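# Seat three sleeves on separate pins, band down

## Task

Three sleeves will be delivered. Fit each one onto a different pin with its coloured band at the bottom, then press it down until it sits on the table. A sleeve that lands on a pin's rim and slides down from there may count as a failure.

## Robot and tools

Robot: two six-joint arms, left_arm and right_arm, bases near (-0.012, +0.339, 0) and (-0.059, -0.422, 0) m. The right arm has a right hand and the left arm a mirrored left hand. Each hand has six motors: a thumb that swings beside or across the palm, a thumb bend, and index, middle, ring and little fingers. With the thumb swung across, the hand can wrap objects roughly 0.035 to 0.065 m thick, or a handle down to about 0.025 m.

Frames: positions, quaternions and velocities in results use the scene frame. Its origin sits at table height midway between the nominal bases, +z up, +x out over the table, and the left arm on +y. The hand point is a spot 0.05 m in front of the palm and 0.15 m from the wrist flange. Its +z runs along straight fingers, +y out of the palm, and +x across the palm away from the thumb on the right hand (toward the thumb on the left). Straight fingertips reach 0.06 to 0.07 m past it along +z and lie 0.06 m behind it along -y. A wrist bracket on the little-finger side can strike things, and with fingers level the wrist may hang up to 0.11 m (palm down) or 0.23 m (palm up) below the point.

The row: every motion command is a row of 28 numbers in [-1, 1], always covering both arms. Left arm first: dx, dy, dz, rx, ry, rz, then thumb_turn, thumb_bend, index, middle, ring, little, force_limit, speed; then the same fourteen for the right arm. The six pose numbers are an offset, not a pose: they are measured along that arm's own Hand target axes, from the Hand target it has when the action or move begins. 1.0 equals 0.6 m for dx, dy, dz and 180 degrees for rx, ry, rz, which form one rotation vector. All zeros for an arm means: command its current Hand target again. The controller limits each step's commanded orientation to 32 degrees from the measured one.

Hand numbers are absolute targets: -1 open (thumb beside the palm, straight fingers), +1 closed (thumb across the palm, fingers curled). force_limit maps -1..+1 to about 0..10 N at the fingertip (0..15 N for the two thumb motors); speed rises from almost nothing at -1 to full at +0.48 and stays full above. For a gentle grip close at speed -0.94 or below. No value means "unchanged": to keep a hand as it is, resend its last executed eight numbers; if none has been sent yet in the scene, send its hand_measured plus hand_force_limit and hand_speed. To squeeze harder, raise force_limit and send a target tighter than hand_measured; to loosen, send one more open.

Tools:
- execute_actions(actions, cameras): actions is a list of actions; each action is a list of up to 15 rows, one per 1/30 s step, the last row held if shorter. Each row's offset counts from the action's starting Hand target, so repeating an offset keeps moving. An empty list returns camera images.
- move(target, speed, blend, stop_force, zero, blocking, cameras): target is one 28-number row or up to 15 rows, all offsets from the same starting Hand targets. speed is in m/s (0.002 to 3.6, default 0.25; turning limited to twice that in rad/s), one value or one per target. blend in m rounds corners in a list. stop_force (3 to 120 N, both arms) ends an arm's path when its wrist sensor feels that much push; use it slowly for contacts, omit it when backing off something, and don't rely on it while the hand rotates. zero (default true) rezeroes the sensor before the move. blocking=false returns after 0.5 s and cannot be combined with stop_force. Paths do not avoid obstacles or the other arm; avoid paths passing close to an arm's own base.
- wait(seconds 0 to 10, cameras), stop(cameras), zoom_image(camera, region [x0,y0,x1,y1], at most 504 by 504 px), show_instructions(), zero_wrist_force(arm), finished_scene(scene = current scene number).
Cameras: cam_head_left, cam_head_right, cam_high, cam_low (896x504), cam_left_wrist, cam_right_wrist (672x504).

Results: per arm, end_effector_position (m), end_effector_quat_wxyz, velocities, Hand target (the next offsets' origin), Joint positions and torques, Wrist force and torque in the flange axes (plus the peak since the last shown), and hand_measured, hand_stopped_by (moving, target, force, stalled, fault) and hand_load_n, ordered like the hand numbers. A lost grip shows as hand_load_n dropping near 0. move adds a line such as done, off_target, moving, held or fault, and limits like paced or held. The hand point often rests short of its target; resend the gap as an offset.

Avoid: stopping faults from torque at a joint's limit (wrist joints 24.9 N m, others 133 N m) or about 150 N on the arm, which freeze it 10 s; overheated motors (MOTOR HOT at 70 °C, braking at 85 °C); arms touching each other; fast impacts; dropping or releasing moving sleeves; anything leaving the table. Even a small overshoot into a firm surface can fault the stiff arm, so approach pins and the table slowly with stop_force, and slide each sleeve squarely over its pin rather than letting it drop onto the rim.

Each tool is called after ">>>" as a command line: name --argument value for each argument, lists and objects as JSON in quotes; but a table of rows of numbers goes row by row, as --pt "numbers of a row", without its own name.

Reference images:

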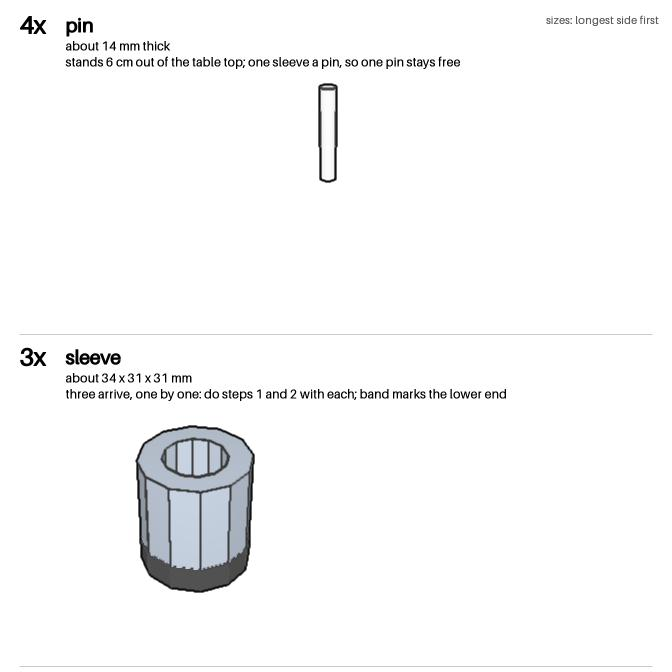

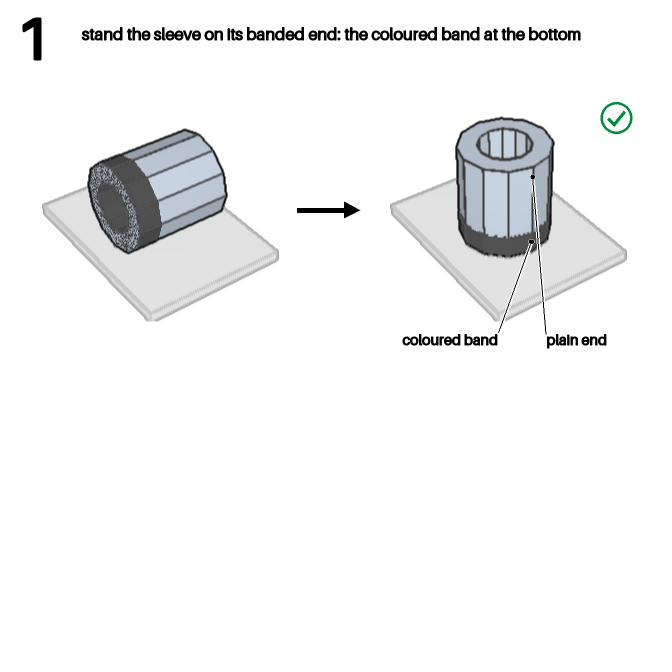

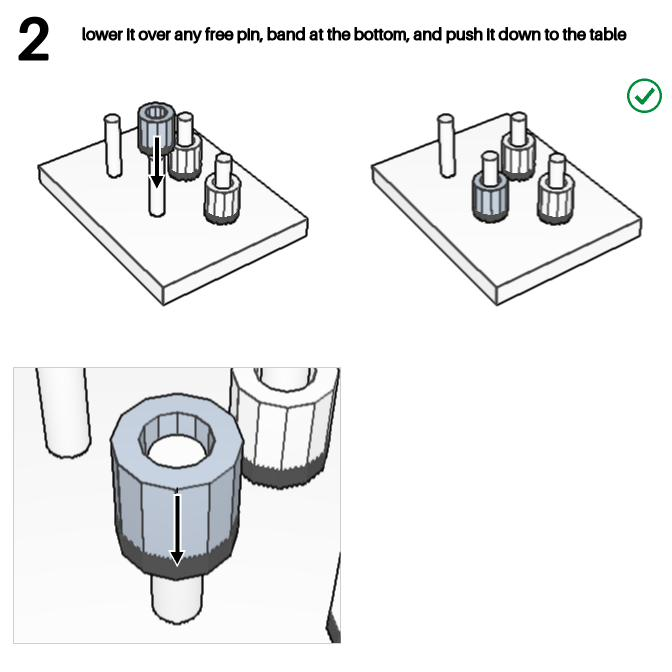

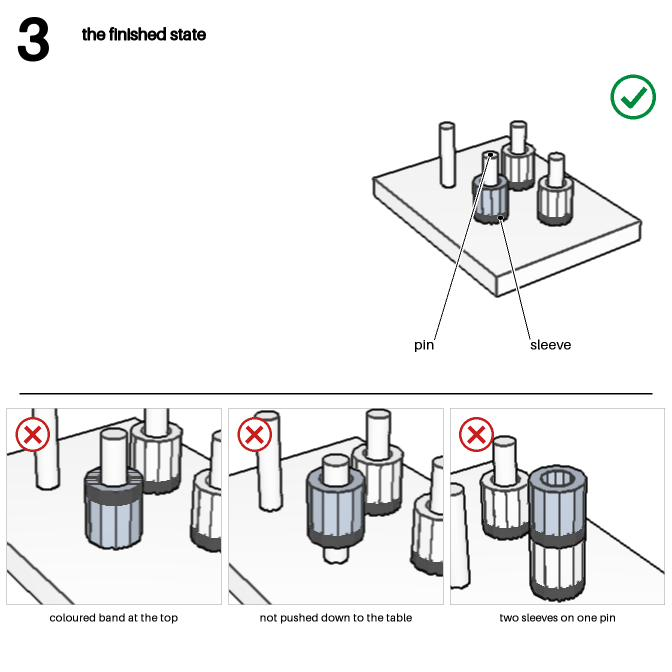

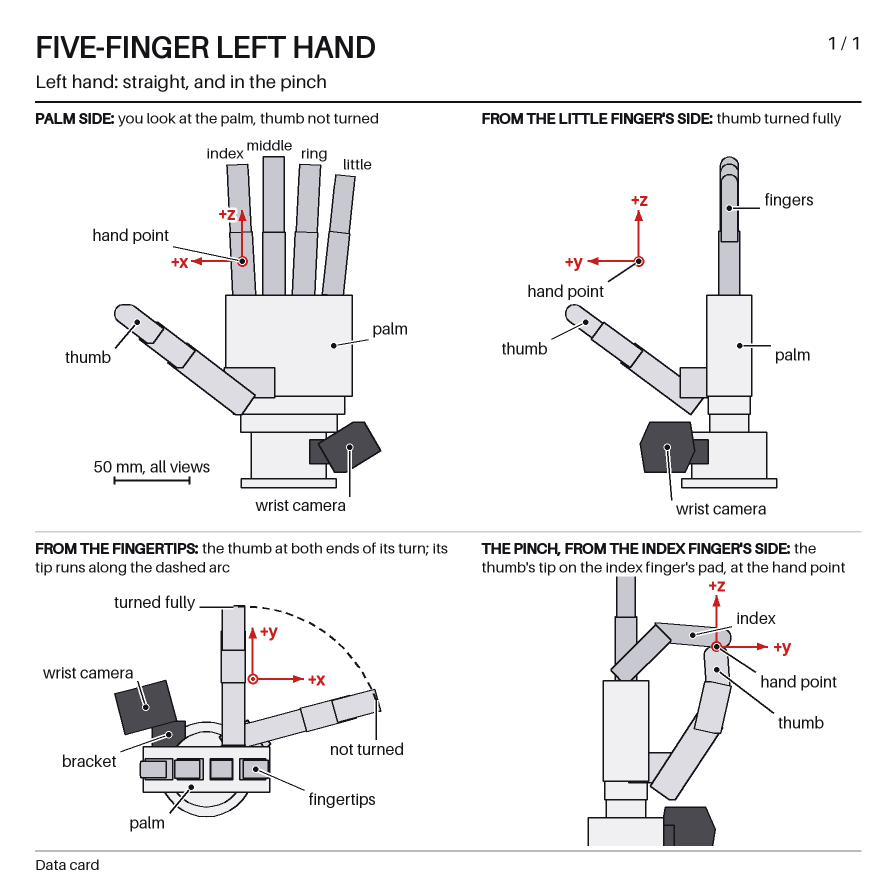

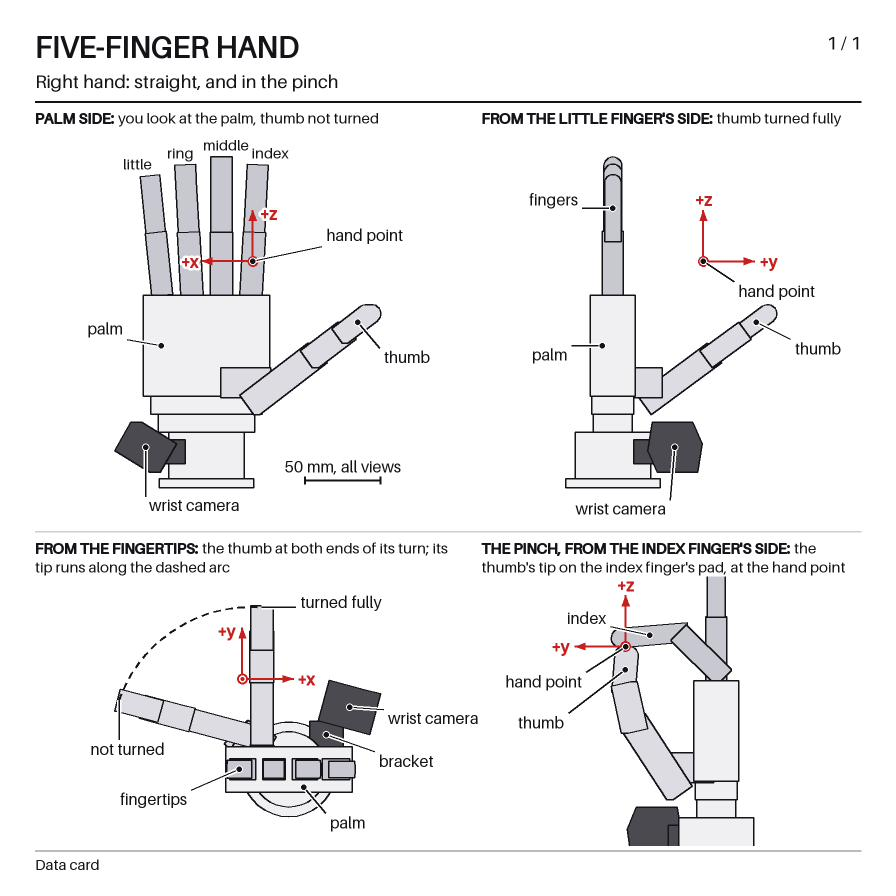

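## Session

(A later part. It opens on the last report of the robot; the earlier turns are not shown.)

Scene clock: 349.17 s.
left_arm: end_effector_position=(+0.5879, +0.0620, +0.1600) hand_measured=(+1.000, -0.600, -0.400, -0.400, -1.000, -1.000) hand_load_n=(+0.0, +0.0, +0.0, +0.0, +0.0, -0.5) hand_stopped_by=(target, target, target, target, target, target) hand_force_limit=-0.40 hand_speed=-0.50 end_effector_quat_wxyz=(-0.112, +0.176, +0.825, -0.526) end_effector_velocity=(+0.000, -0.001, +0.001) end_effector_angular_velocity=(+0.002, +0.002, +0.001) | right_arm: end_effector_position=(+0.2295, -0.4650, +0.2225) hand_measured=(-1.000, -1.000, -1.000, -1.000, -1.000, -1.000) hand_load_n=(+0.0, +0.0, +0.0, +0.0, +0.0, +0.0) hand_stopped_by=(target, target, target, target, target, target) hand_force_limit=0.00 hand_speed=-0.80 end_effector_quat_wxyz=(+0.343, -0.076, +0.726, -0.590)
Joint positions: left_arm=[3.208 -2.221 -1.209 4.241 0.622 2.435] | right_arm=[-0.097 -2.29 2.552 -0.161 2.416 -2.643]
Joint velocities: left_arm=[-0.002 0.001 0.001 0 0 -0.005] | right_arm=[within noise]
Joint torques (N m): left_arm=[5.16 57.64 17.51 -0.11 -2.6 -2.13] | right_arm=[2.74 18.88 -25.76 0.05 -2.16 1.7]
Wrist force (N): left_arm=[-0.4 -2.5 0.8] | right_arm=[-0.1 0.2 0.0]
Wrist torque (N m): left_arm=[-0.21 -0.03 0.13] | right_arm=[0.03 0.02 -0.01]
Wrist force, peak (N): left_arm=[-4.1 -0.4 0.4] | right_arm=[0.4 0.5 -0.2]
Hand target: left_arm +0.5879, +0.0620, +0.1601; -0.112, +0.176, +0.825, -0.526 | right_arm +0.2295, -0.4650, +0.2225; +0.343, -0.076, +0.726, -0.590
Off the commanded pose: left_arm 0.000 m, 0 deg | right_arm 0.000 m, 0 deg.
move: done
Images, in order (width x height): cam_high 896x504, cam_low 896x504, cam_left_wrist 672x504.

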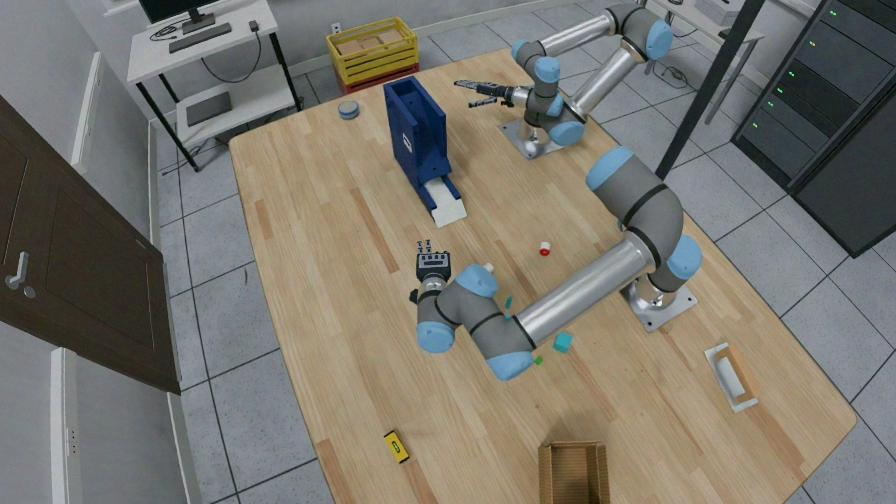

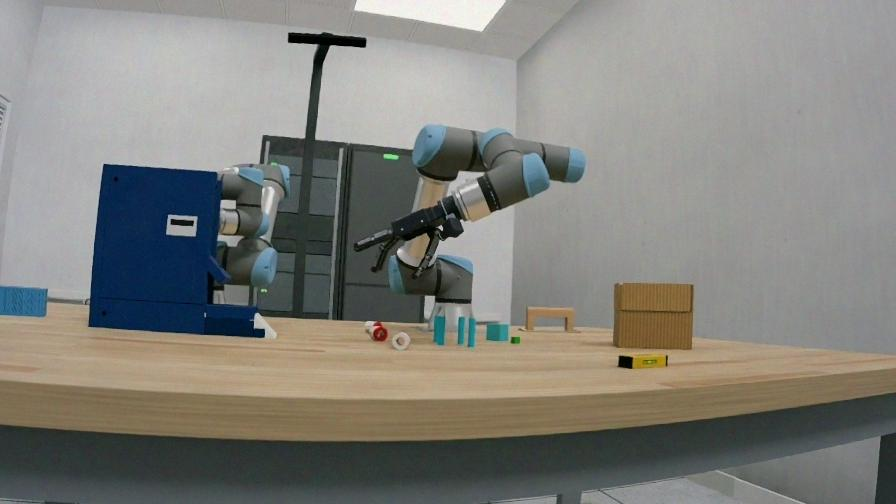

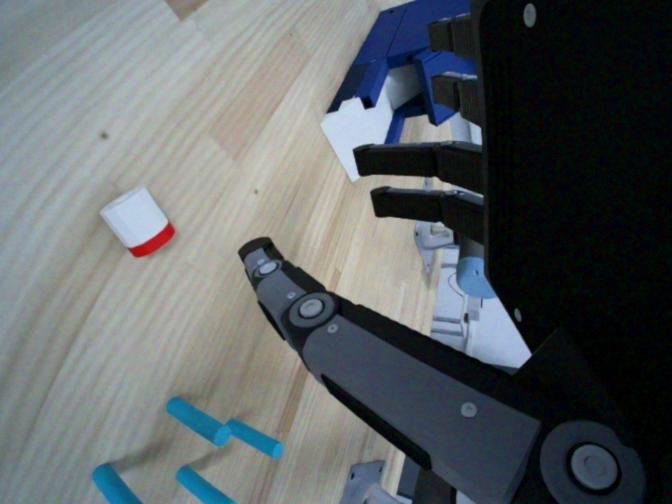

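>>> move --target '[0,0.1737,0.081,0,-0.0126,-0.0059,1,-0.6,-0.4,-0.4,-1,-1,-0.4,-0.5,0,0,0,0,0,0,-1,-1,-1,-1,-1,-1,0,-0.8]' --speed 0.15 --cameras '["cam_left_wrist","cam_low","cam_high"]'

>>> zoom_image --camera "cam_left_wrist" --region '[200, 150, 400, 300]'

>>> zoom_image --camera "cam_low" --region '[355, 305, 435, 360]'

>>> zoom_image --camera "cam_high" --region '[400, 250, 470, 320]'

Scene clock: 357.90 s.
left_arm: end_effector_position=(+0.5878, +0.0620, +0.0451) hand_measured=(+1.000, -0.600, -0.400, -0.400, -1.000, -1.000) hand_load_n=(+0.0, +0.0, +0.0, +0.0, -0.5, +0.0) hand_stopped_by=(target, target, target, target, target, target) hand_force_limit=-0.40 hand_speed=-0.50 end_effector_quat_wxyz=(-0.101, +0.158, +0.828, -0.528) | right_arm: end_effector_position=(+0.2295, -0.4650, +0.2225) hand_measured=(-1.000, -1.000, -1.000, -1.000, -1.000, -1.000) hand_load_n=(+0.0, +0.0, +0.0, +0.0, +0.0, +0.0) hand_stopped_by=(target, target, target, target, target, target) hand_force_limit=0.00 hand_speed=-0.80 end_effector_quat_wxyz=(+0.343, -0.076, +0.726, -0.590)
Joint positions: left_arm=[3.216 -2.314 -1.376 4.538 0.597 2.387] | right_arm=[-0.097 -2.29 2.552 -0.161 2.416 -2.643]
Joint torques (N m): left_arm=[-2.49 56.73 28.39 1.23 0.49 1.82] | right_arm=[2.8 18.83 -25.93 0.06 -2.14 1.78]
Wrist force (N): left_arm=[-0.1 -2.5 0.8] | right_arm=[0.2 0.1 -0.2]
Wrist torque (N m): left_arm=[-0.24 -0.05 0.17] | right_arm=[0.03 -0.02 0.00]
Wrist force, peak (N): left_arm=[-0.1 -4.4 0.1] | right_arm=[0.0 0.5 0.0]
Hand target: left_arm +0.5878, +0.0620, +0.0451; -0.101, +0.158, +0.828, -0.528 | right_arm +0.2295, -0.4650, +0.2225; +0.343, -0.076, +0.726, -0.590
Off the commanded pose: left_arm 0.000 m, 0 deg | right_arm 0.000 m, 0 deg.
move: done
Images, in order (width x height): cam_high 896x504, cam_low 896x504, cam_left_wrist 672x504.

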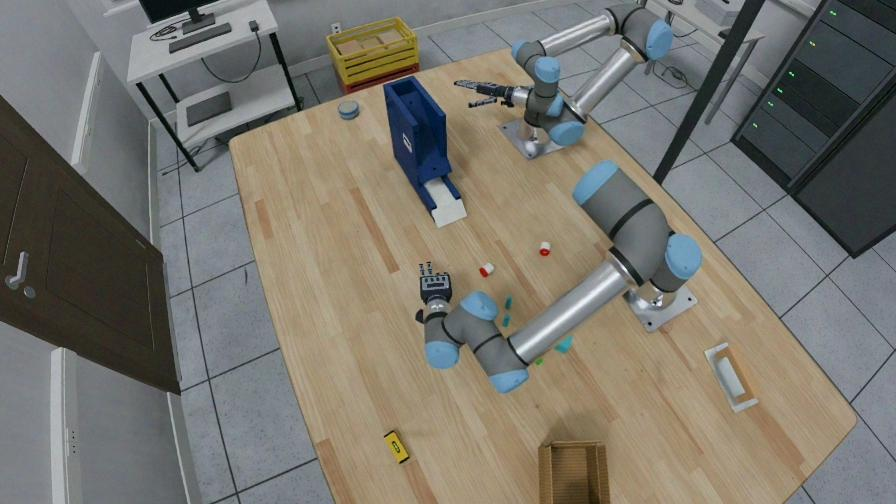

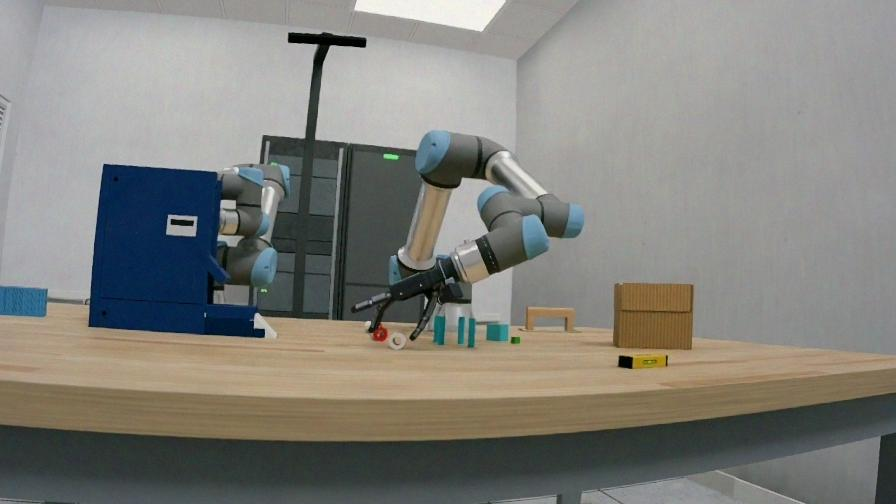

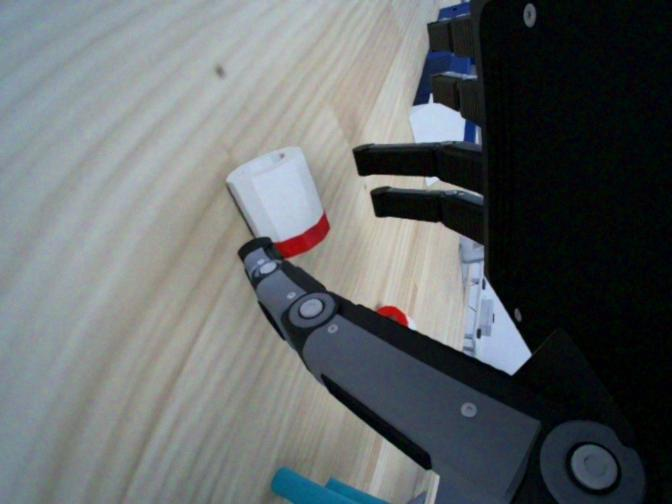

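Scaled by 2.520 from the camera's 672x504 image, which has a finer 960x720 frame.

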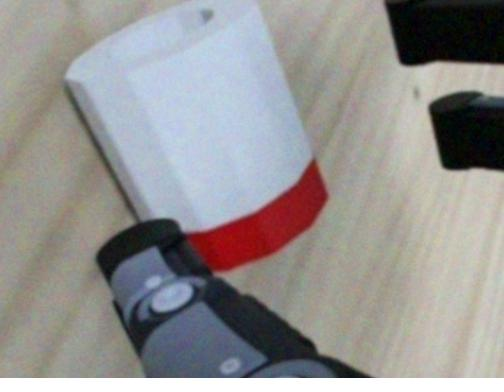

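Scaled by 6.300 from the camera's 896x504 image, which has a finer 1280x720 frame.

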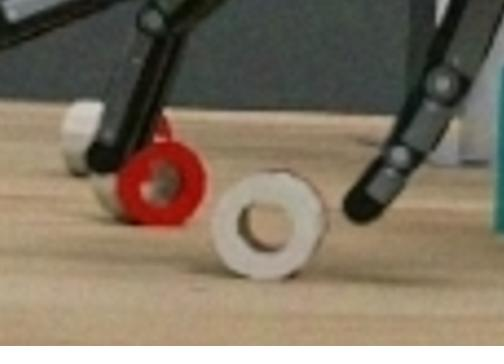

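Scaled by 7.200 from the camera's 896x504 image, which has a finer 1280x720 frame.

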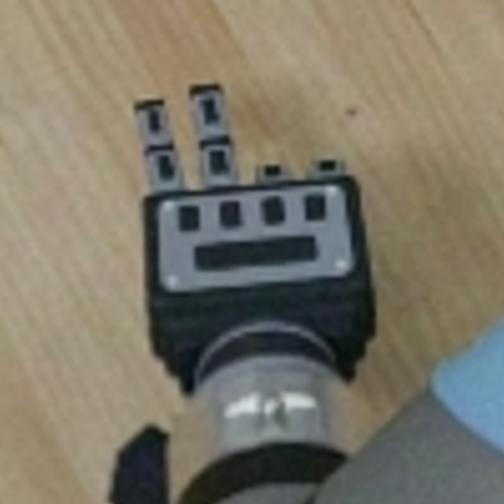

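>>> move --pt "-0.0033 0.0183 0.014 0 0 0 1 -0.6 -0.4 -0.4 -1 -1 -0.4 -0.9 0 0 0 0 0 0 -1 -1 -1 -1 -1 -1 0 -0.8" --pt "-0.0033 0.0183 0.014 0 0 0 1 -0.6 0 0 -1 -1 -0.4 -0.9 0 0 0 0 0 0 -1 -1 -1 -1 -1 -1 0 -0.8" --pt "-0.0033 0.0183 0.014 0 0 0 1 0.3 0 0 -1 -1 0 -0.93 0 0 0 0 0 0 -1 -1 -1 -1 -1 -1 0 -0.8" --speed 0.04 --cameras '["cam_left_wrist","cam_low"]'

>>> zoom_image --camera "cam_left_wrist" --region '[230, 140, 430, 290]'

>>> zoom_image --camera "cam_low" --region '[355, 305, 435, 360]'

Scene clock: 370.37 s.
left_arm: end_effector_position=(+0.5886, +0.0585, +0.0316) hand_measured=(+1.000, -0.454, +0.000, +0.000, -1.000, -1.000) hand_load_n=(-0.5, +7.5, +2.0, +7.0, +0.0, +0.0) hand_stopped_by=(target, force, target, target, target, target) hand_force_limit=0.00 hand_speed=-0.93 end_effector_quat_wxyz=(-0.101, +0.158, +0.828, -0.528) | right_arm: end_effector_position=(+0.2295, -0.4650, +0.2225) hand_measured=(-1.000, -1.000, -1.000, -1.000, -1.000, -1.000) hand_load_n=(+0.0, +0.0, +0.0, +0.0, -0.5, +0.0) hand_stopped_by=(target, target, target, target, target, target) hand_force_limit=0.00 hand_speed=-0.80 end_effector_quat_wxyz=(+0.343, -0.076, +0.726, -0.590)
Joint positions: left_arm=[3.21 -2.333 -1.381 4.569 0.594 2.38] | right_arm=[-0.097 -2.29 2.552 -0.161 2.416 -2.643]
Joint torques (N m): left_arm=[3.84 61.19 29.66 -1.24 0.14 1.69] | right_arm=[2.99 18.62 -25.89 0.18 -2.2 1.69]
Wrist force (N): left_arm=[0.0 -2.2 1.1] | right_arm=[0.2 0.0 -0.1]
Wrist torque (N m): left_arm=[-0.23 -0.05 0.22] | right_arm=[0.00 -0.03 0.00]
Wrist force, peak (N): left_arm=[0.0 -2.8 0.5] | right_arm=[0.1 0.6 -0.1]
Hand target: left_arm +0.5886, +0.0585, +0.0316; -0.101, +0.158, +0.828, -0.528 | right_arm +0.2295, -0.4650, +0.2225; +0.343, -0.076, +0.726, -0.590
Off the commanded pose: left_arm 0.000 m, 0 deg | right_arm 0.000 m, 0 deg.
move: done
Images, in order (width x height): cam_low 896x504, cam_left_wrist 672x504.

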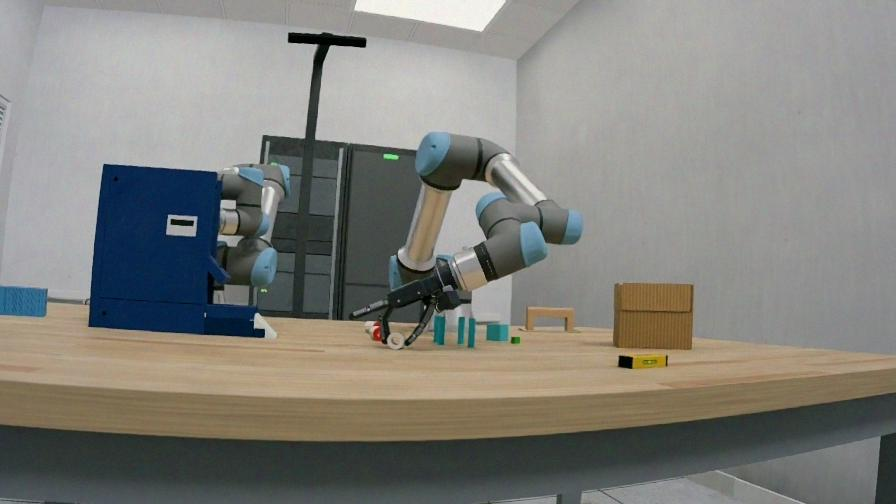

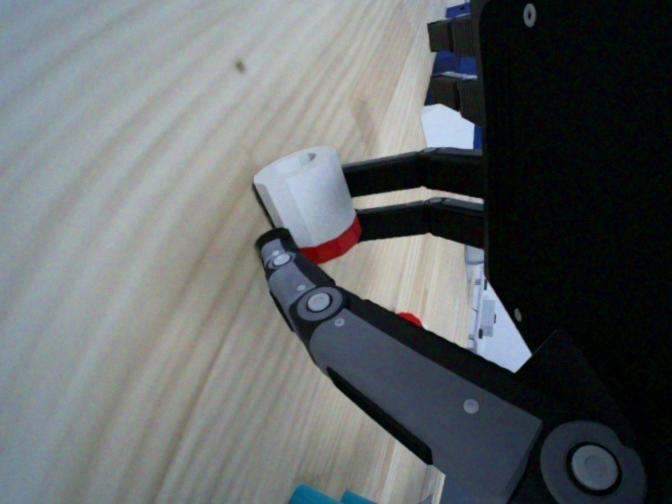

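Scaled by 2.520 from the camera's 672x504 image, which has a finer 960x720 frame.

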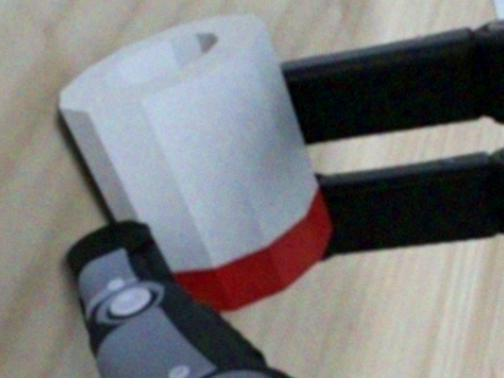

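Scaled by 6.300 from the camera's 896x504 image, which has a finer 1280x720 frame.

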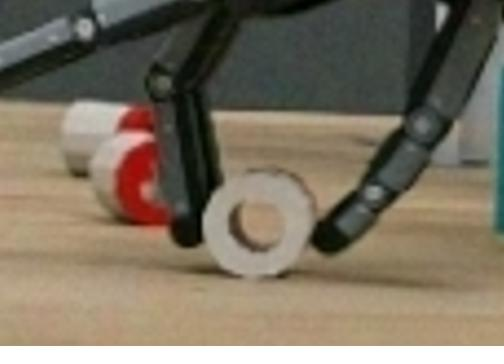

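>>> move --target '[0,-0.0906,-0.0423,0,0,0,1,0.3,0,0,-1,-1,0,-0.93,0,0,0,0,0,0,-1,-1,-1,-1,-1,-1,0,-0.8]' --speed 0.08 --cameras '["cam_left_wrist","cam_low"]'

>>> zoom_image --camera "cam_low" --region '[355, 285, 435, 360]'

Scene clock: 373.83 s.
left_arm: end_effector_position=(+0.5887, +0.0585, +0.0917) hand_measured=(+1.000, -0.454, +0.000, +0.000, -1.000, -1.000) hand_load_n=(-0.5, +7.5, +2.0, +7.0, +0.0, +0.0) hand_stopped_by=(target, force, target, target, target, target) hand_force_limit=0.00 hand_speed=-0.93 end_effector_quat_wxyz=(-0.101, +0.158, +0.828, -0.528) | right_arm: end_effector_position=(+0.2295, -0.4650, +0.2225) hand_measured=(-1.000, -1.000, -1.000, -1.000, -1.000, -1.000) hand_load_n=(+0.0, +0.0, -0.5, -0.5, +0.0, +0.0) hand_stopped_by=(target, target, target, target, target, target) hand_force_limit=0.00 hand_speed=-0.80 end_effector_quat_wxyz=(+0.343, -0.076, +0.726, -0.590)
Joint positions: left_arm=[3.21 -2.262 -1.335 4.452 0.594 2.38] | right_arm=[-0.097 -2.29 2.552 -0.161 2.416 -2.643]
Joint torques (N m): left_arm=[6.4 38.59 6.68 3.99 0.61 1.71] | right_arm=[2.77 18.52 -26.74 0.19 -2.26 1.73]
Wrist force (N): left_arm=[-0.1 -2.3 1.0] | right_arm=[0.1 0.0 0.0]
Wrist torque (N m): left_arm=[-0.22 -0.06 0.20] | right_arm=[-0.01 -0.02 0.00]
Wrist force, peak (N): left_arm=[-0.1 -3.2 0.6] | right_arm=[0.3 0.3 0.0]
Hand target: left_arm +0.5886, +0.0585, +0.0916; -0.101, +0.158, +0.828, -0.528 | right_arm +0.2295, -0.4650, +0.2225; +0.343, -0.076, +0.726, -0.590
Off the commanded pose: left_arm 0.000 m, 0 deg | right_arm 0.000 m, 0 deg.
move: done
Images, in order (width x height): cam_low 896x504, cam_left_wrist 672x504.

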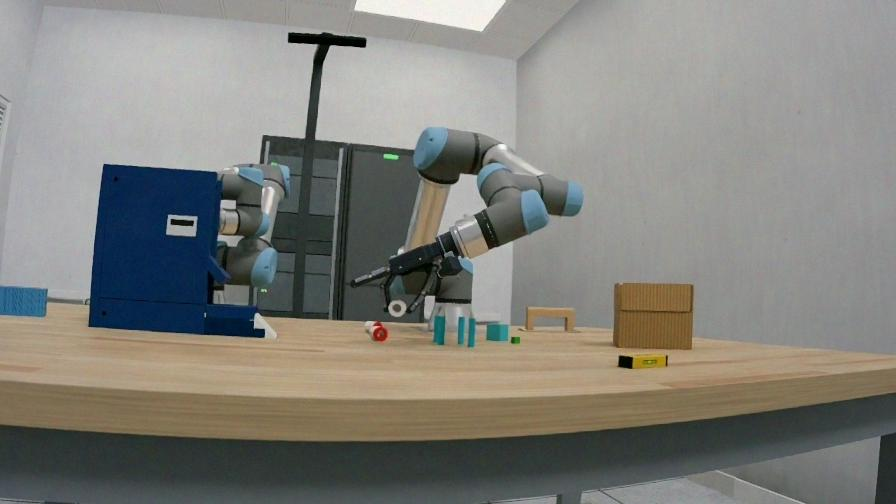

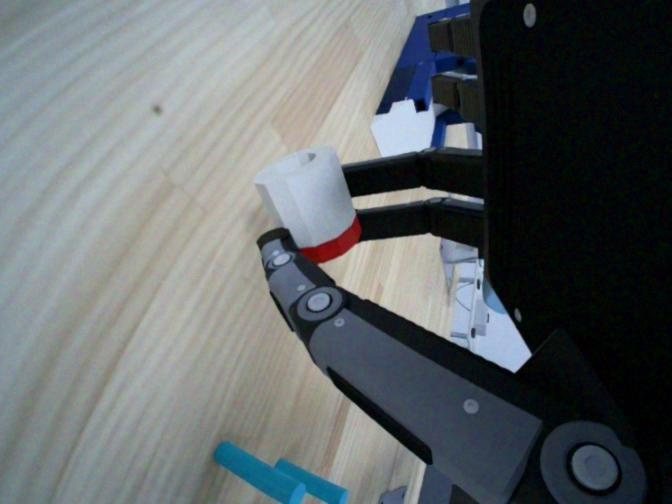

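Scaled by 6.300 from the camera's 896x504 image, which has a finer 1280x720 frame.

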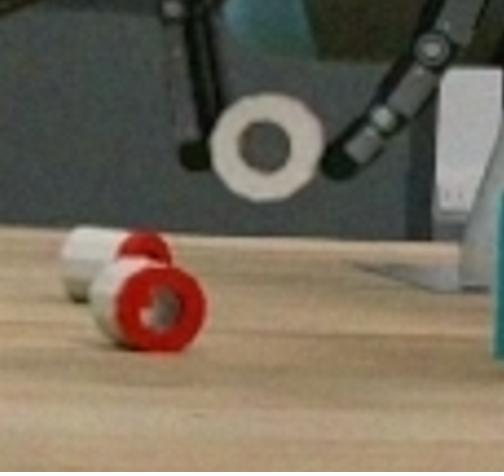

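>>> move --pt "0.119 -0.0992 -0.136 0.0937 -0.1237 0.487 1 0.3 0 0 -1 -1 0 -0.93 0 0 0 0 0 0 -1 -1 -1 -1 -1 -1 0 -0.8" --pt "0.2847 0.0727 -0.1693 0.0937 -0.1237 0.487 1 0.3 0 0 -1 -1 0 -0.93 0 0 0 0 0 0 -1 -1 -1 -1 -1 -1 0 -0.8" --speed '[0.3,0.2]' --blend '[0.02,0]' --cameras '["cam_left_wrist","cam_low","cam_high"]'

>>> zoom_image --camera "cam_left_wrist" --region '[250, 150, 450, 320]'

>>> zoom_image --camera "cam_low" --region '[420, 280, 500, 355]'

>>> zoom_image --camera "cam_high" --region '[465, 285, 525, 345]'

Scene clock: 390.47 s.
left_arm: end_effector_position=(+0.4705, +0.2240, +0.0950) hand_measured=(+1.000, -0.454, +0.000, +0.000, -1.000, -1.000) hand_load_n=(-0.5, +7.5, +2.0, +7.5, +0.0, +0.0) hand_stopped_by=(target, force, target, target, target, target) hand_force_limit=0.00 hand_speed=-0.93 end_effector_quat_wxyz=(+0.415, +0.572, +0.415, -0.573) | right_arm: end_effector_position=(+0.2295, -0.4650, +0.2225) hand_measured=(-1.000, -1.000, -1.000, -1.000, -1.000, -1.000) hand_load_n=(+0.0, +0.0, +0.0, +0.0, +0.0, +0.0) hand_stopped_by=(target, target, target, target, target, target) hand_force_limit=0.00 hand_speed=-0.80 end_effector_quat_wxyz=(+0.343, -0.076, +0.726, -0.590)
Joint positions: left_arm=[3.702 -2.169 -1.799 3.967 0.847 4.713] | right_arm=[-0.097 -2.29 2.552 -0.161 2.416 -2.643]
Joint torques (N m): left_arm=[3.05 48.62 19.38 -2.04 0.88 -1.66] | right_arm=[2.34 18.53 -26.42 0.38 -2.17 1.7]
Wrist force (N): left_arm=[-2.9 0.5 0.4] | right_arm=[0.0 0.1 -0.1]
Wrist torque (N m): left_arm=[-0.14 0.09 -0.11] | right_arm=[0.03 0.01 -0.01]
Wrist force, peak (N): left_arm=[-3.9 0.7 0.9] | right_arm=[0.2 0.2 0.5]
Hand target: left_arm +0.4704, +0.2241, +0.0950; +0.415, +0.572, +0.415, -0.573 | right_arm +0.2295, -0.4650, +0.2225; +0.343, -0.076, +0.726, -0.590
Off the commanded pose: left_arm 0.000 m, 0 deg | right_arm 0.000 m, 0 deg.
move: done
Images, in order (width x height): cam_high 896x504, cam_low 896x504, cam_left_wrist 672x504.

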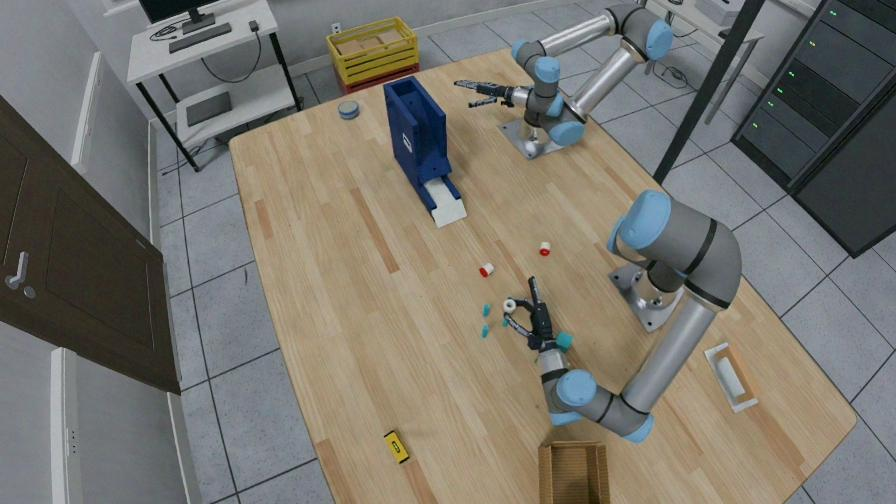

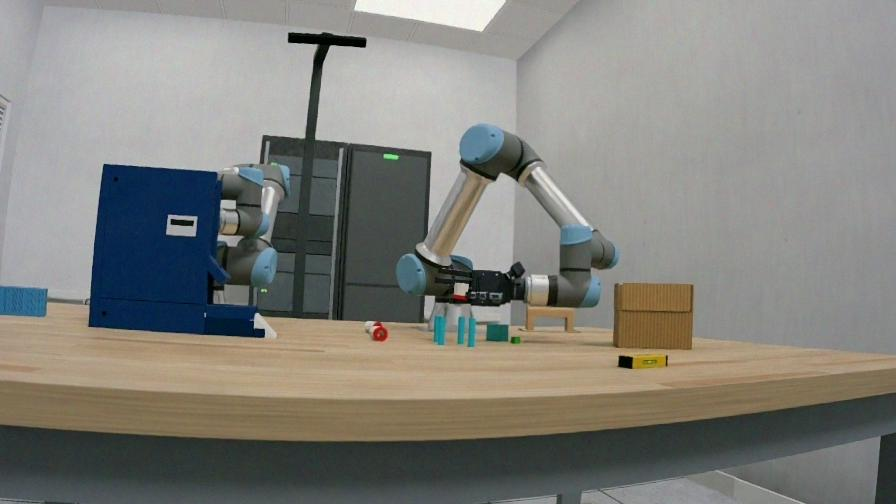

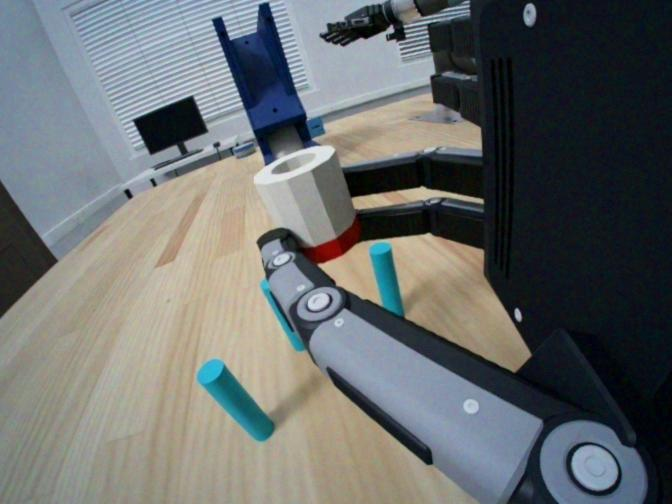

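Scaled by 2.520 from the camera's 672x504 image, which has a finer 960x720 frame.

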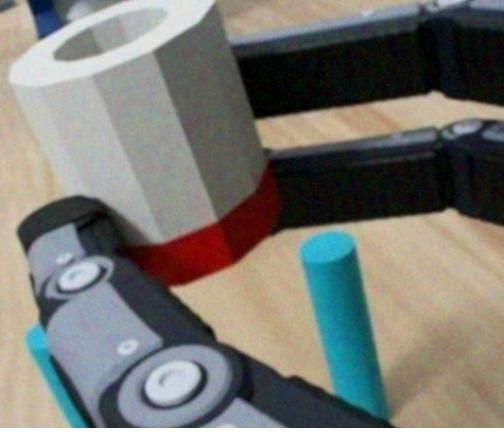

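Scaled by 6.300 from the camera's 896x504 image, which has a finer 1280x720 frame.

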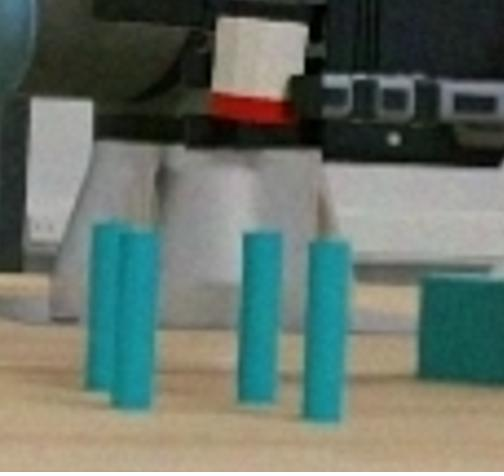

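Scaled by 8.400 from the camera's 896x504 image, which has a finer 1280x720 frame.

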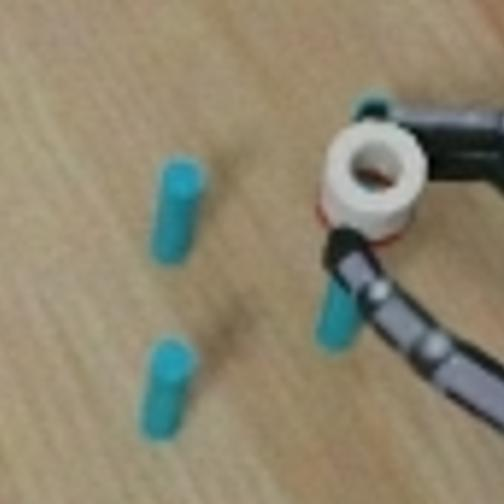

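>>> zoom_image --camera "cam_low" --region '[440, 275, 490, 350]'

Scaled by 6.720 from the camera's 896x504 image, which has a finer 1280x720 frame.

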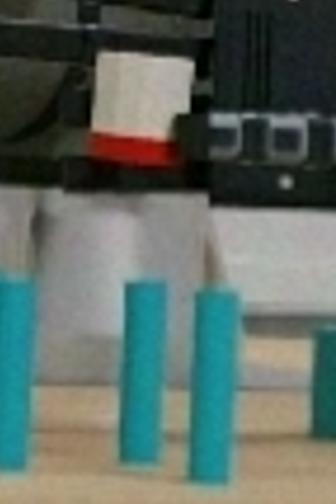

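>>> move --target '[0.0483,-0.0018,-0.0029,0,0,0,1,0.3,0,0,-1,-1,0,-0.93,0,0,0,0,0,0,-1,-1,-1,-1,-1,-1,0,-0.8]' --speed 0.04 --stop_force 4 --cameras '["cam_left_wrist","cam_low","cam_high"]'

>>> zoom_image --camera "cam_left_wrist" --region '[250, 150, 450, 320]'

>>> zoom_image --camera "cam_low" --region '[440, 275, 490, 350]'

>>> zoom_image --camera "cam_high" --region '[465, 285, 525, 345]'

Scene clock: 419.17 s.
left_arm: end_effector_position=(+0.4699, +0.2261, +0.0660) hand_measured=(+1.000, -0.454, +0.000, +0.000, -1.000, -1.000) hand_load_n=(+0.0, +7.0, +2.0, +7.0, +0.0, +0.0) hand_stopped_by=(target, force, target, target, target, target) hand_force_limit=0.00 hand_speed=-0.93 end_effector_quat_wxyz=(+0.415, +0.572, +0.415, -0.573) | right_arm: end_effector_position=(+0.2295, -0.4650, +0.2225) hand_measured=(-1.000, -1.000, -1.000, -1.000, -1.000, -1.000) hand_load_n=(+0.0, +0.0, +0.0, +0.0, +0.0, +0.0) hand_stopped_by=(target, target, target, target, target, target) hand_force_limit=0.00 hand_speed=-0.80 end_effector_quat_wxyz=(+0.343, -0.076, +0.726, -0.590)
Joint positions: left_arm=[3.706 -2.222 -1.808 4.029 0.852 4.713] | right_arm=[-0.097 -2.29 2.552 -0.161 2.416 -2.643]
Joint torques (N m): left_arm=[-1.12 50.47 23.83 -4.05 -1.15 0.9] | right_arm=[3.15 19.15 -26.65 0.73 -2.24 1.69]
Wrist force (N): left_arm=[-2.8 0.1 0.6] | right_arm=[0.1 0.4 0.3]
Wrist torque (N m): left_arm=[-0.20 0.08 -0.09] | right_arm=[0.04 -0.02 0.00]
Wrist force, peak (N): left_arm=[-3.4 0.4 0.5] | right_arm=[0.4 0.5 0.1]
Hand target: left_arm +0.4699, +0.2261, +0.0660; +0.415, +0.572, +0.415, -0.573 | right_arm +0.2295, -0.4650, +0.2225; +0.343, -0.076, +0.726, -0.590
Off the commanded pose: left_arm 0.000 m, 0 deg | right_arm 0.000 m, 0 deg.
move: done
Images, in order (width x height): cam_high 896x504, cam_low 896x504, cam_left_wrist 672x504.

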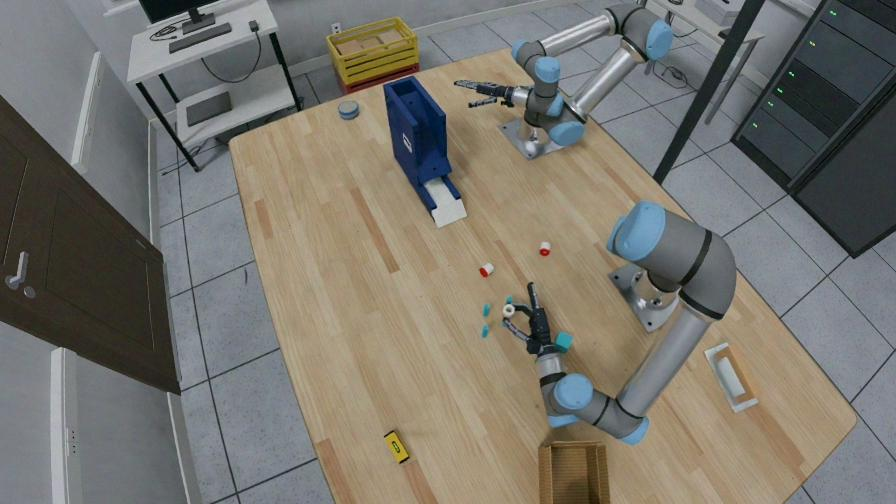

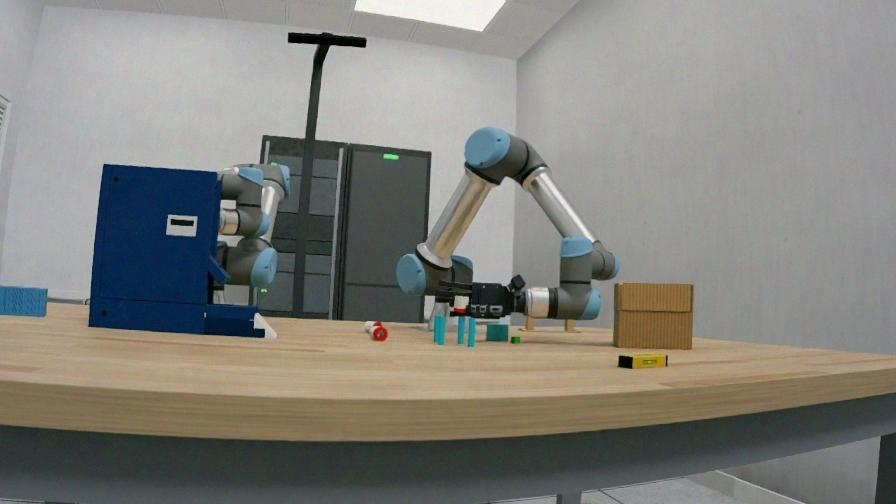

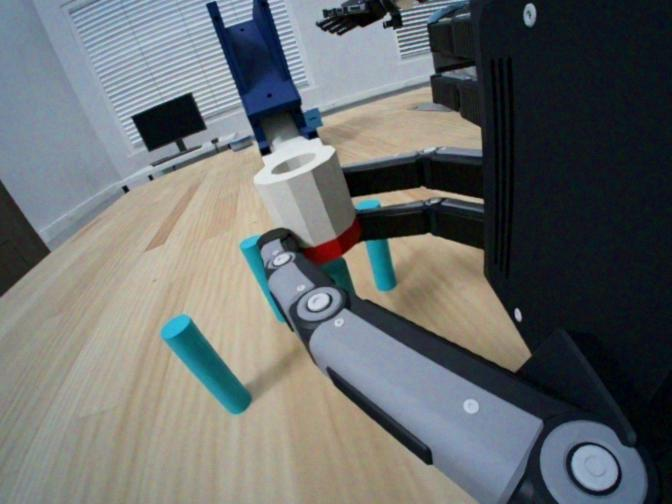

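Scaled by 2.520 from the camera's 672x504 image, which has a finer 960x720 frame.

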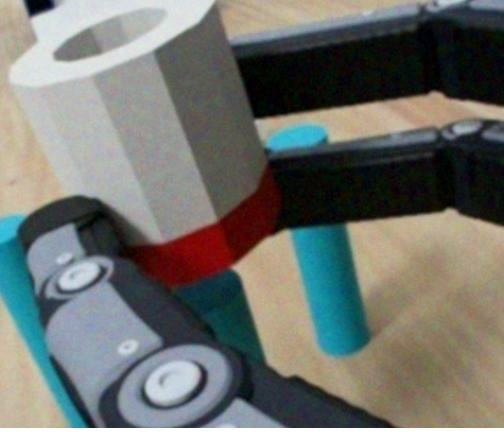

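Scaled by 6.720 from the camera's 896x504 image, which has a finer 1280x720 frame.

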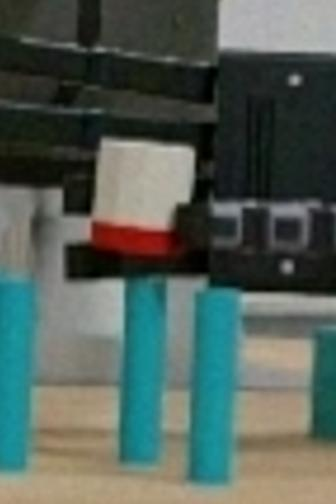

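Scaled by 8.400 from the camera's 896x504 image, which has a finer 1280x720 frame.

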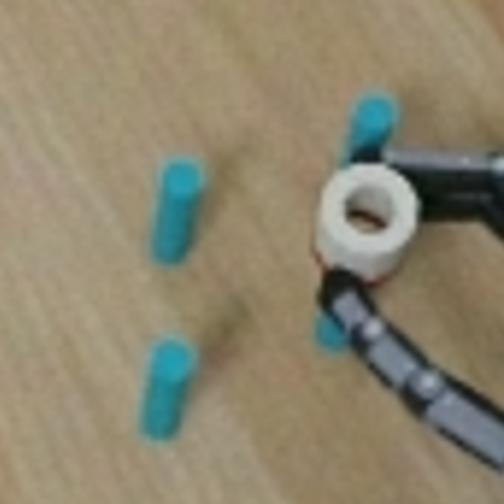

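>>> zoom_image --camera "cam_low" --region '[445, 290, 480, 325]'

>>> zoom_image --camera "cam_left_wrist" --region '[240, 130, 390, 280]'

Scaled by 14.400 from the camera's 896x504 image, which has a finer 1280x720 frame.

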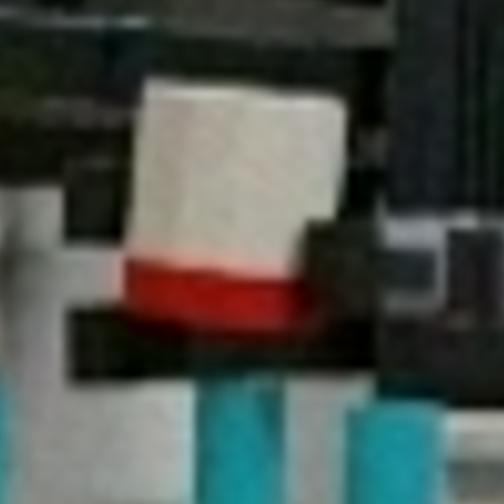

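Scaled by 3.360 from the camera's 672x504 image, which has a finer 960x720 frame.

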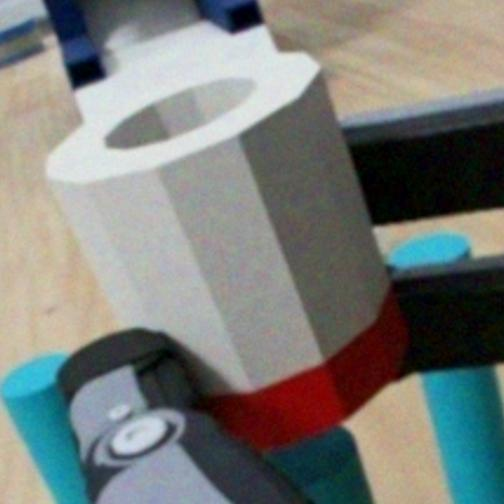

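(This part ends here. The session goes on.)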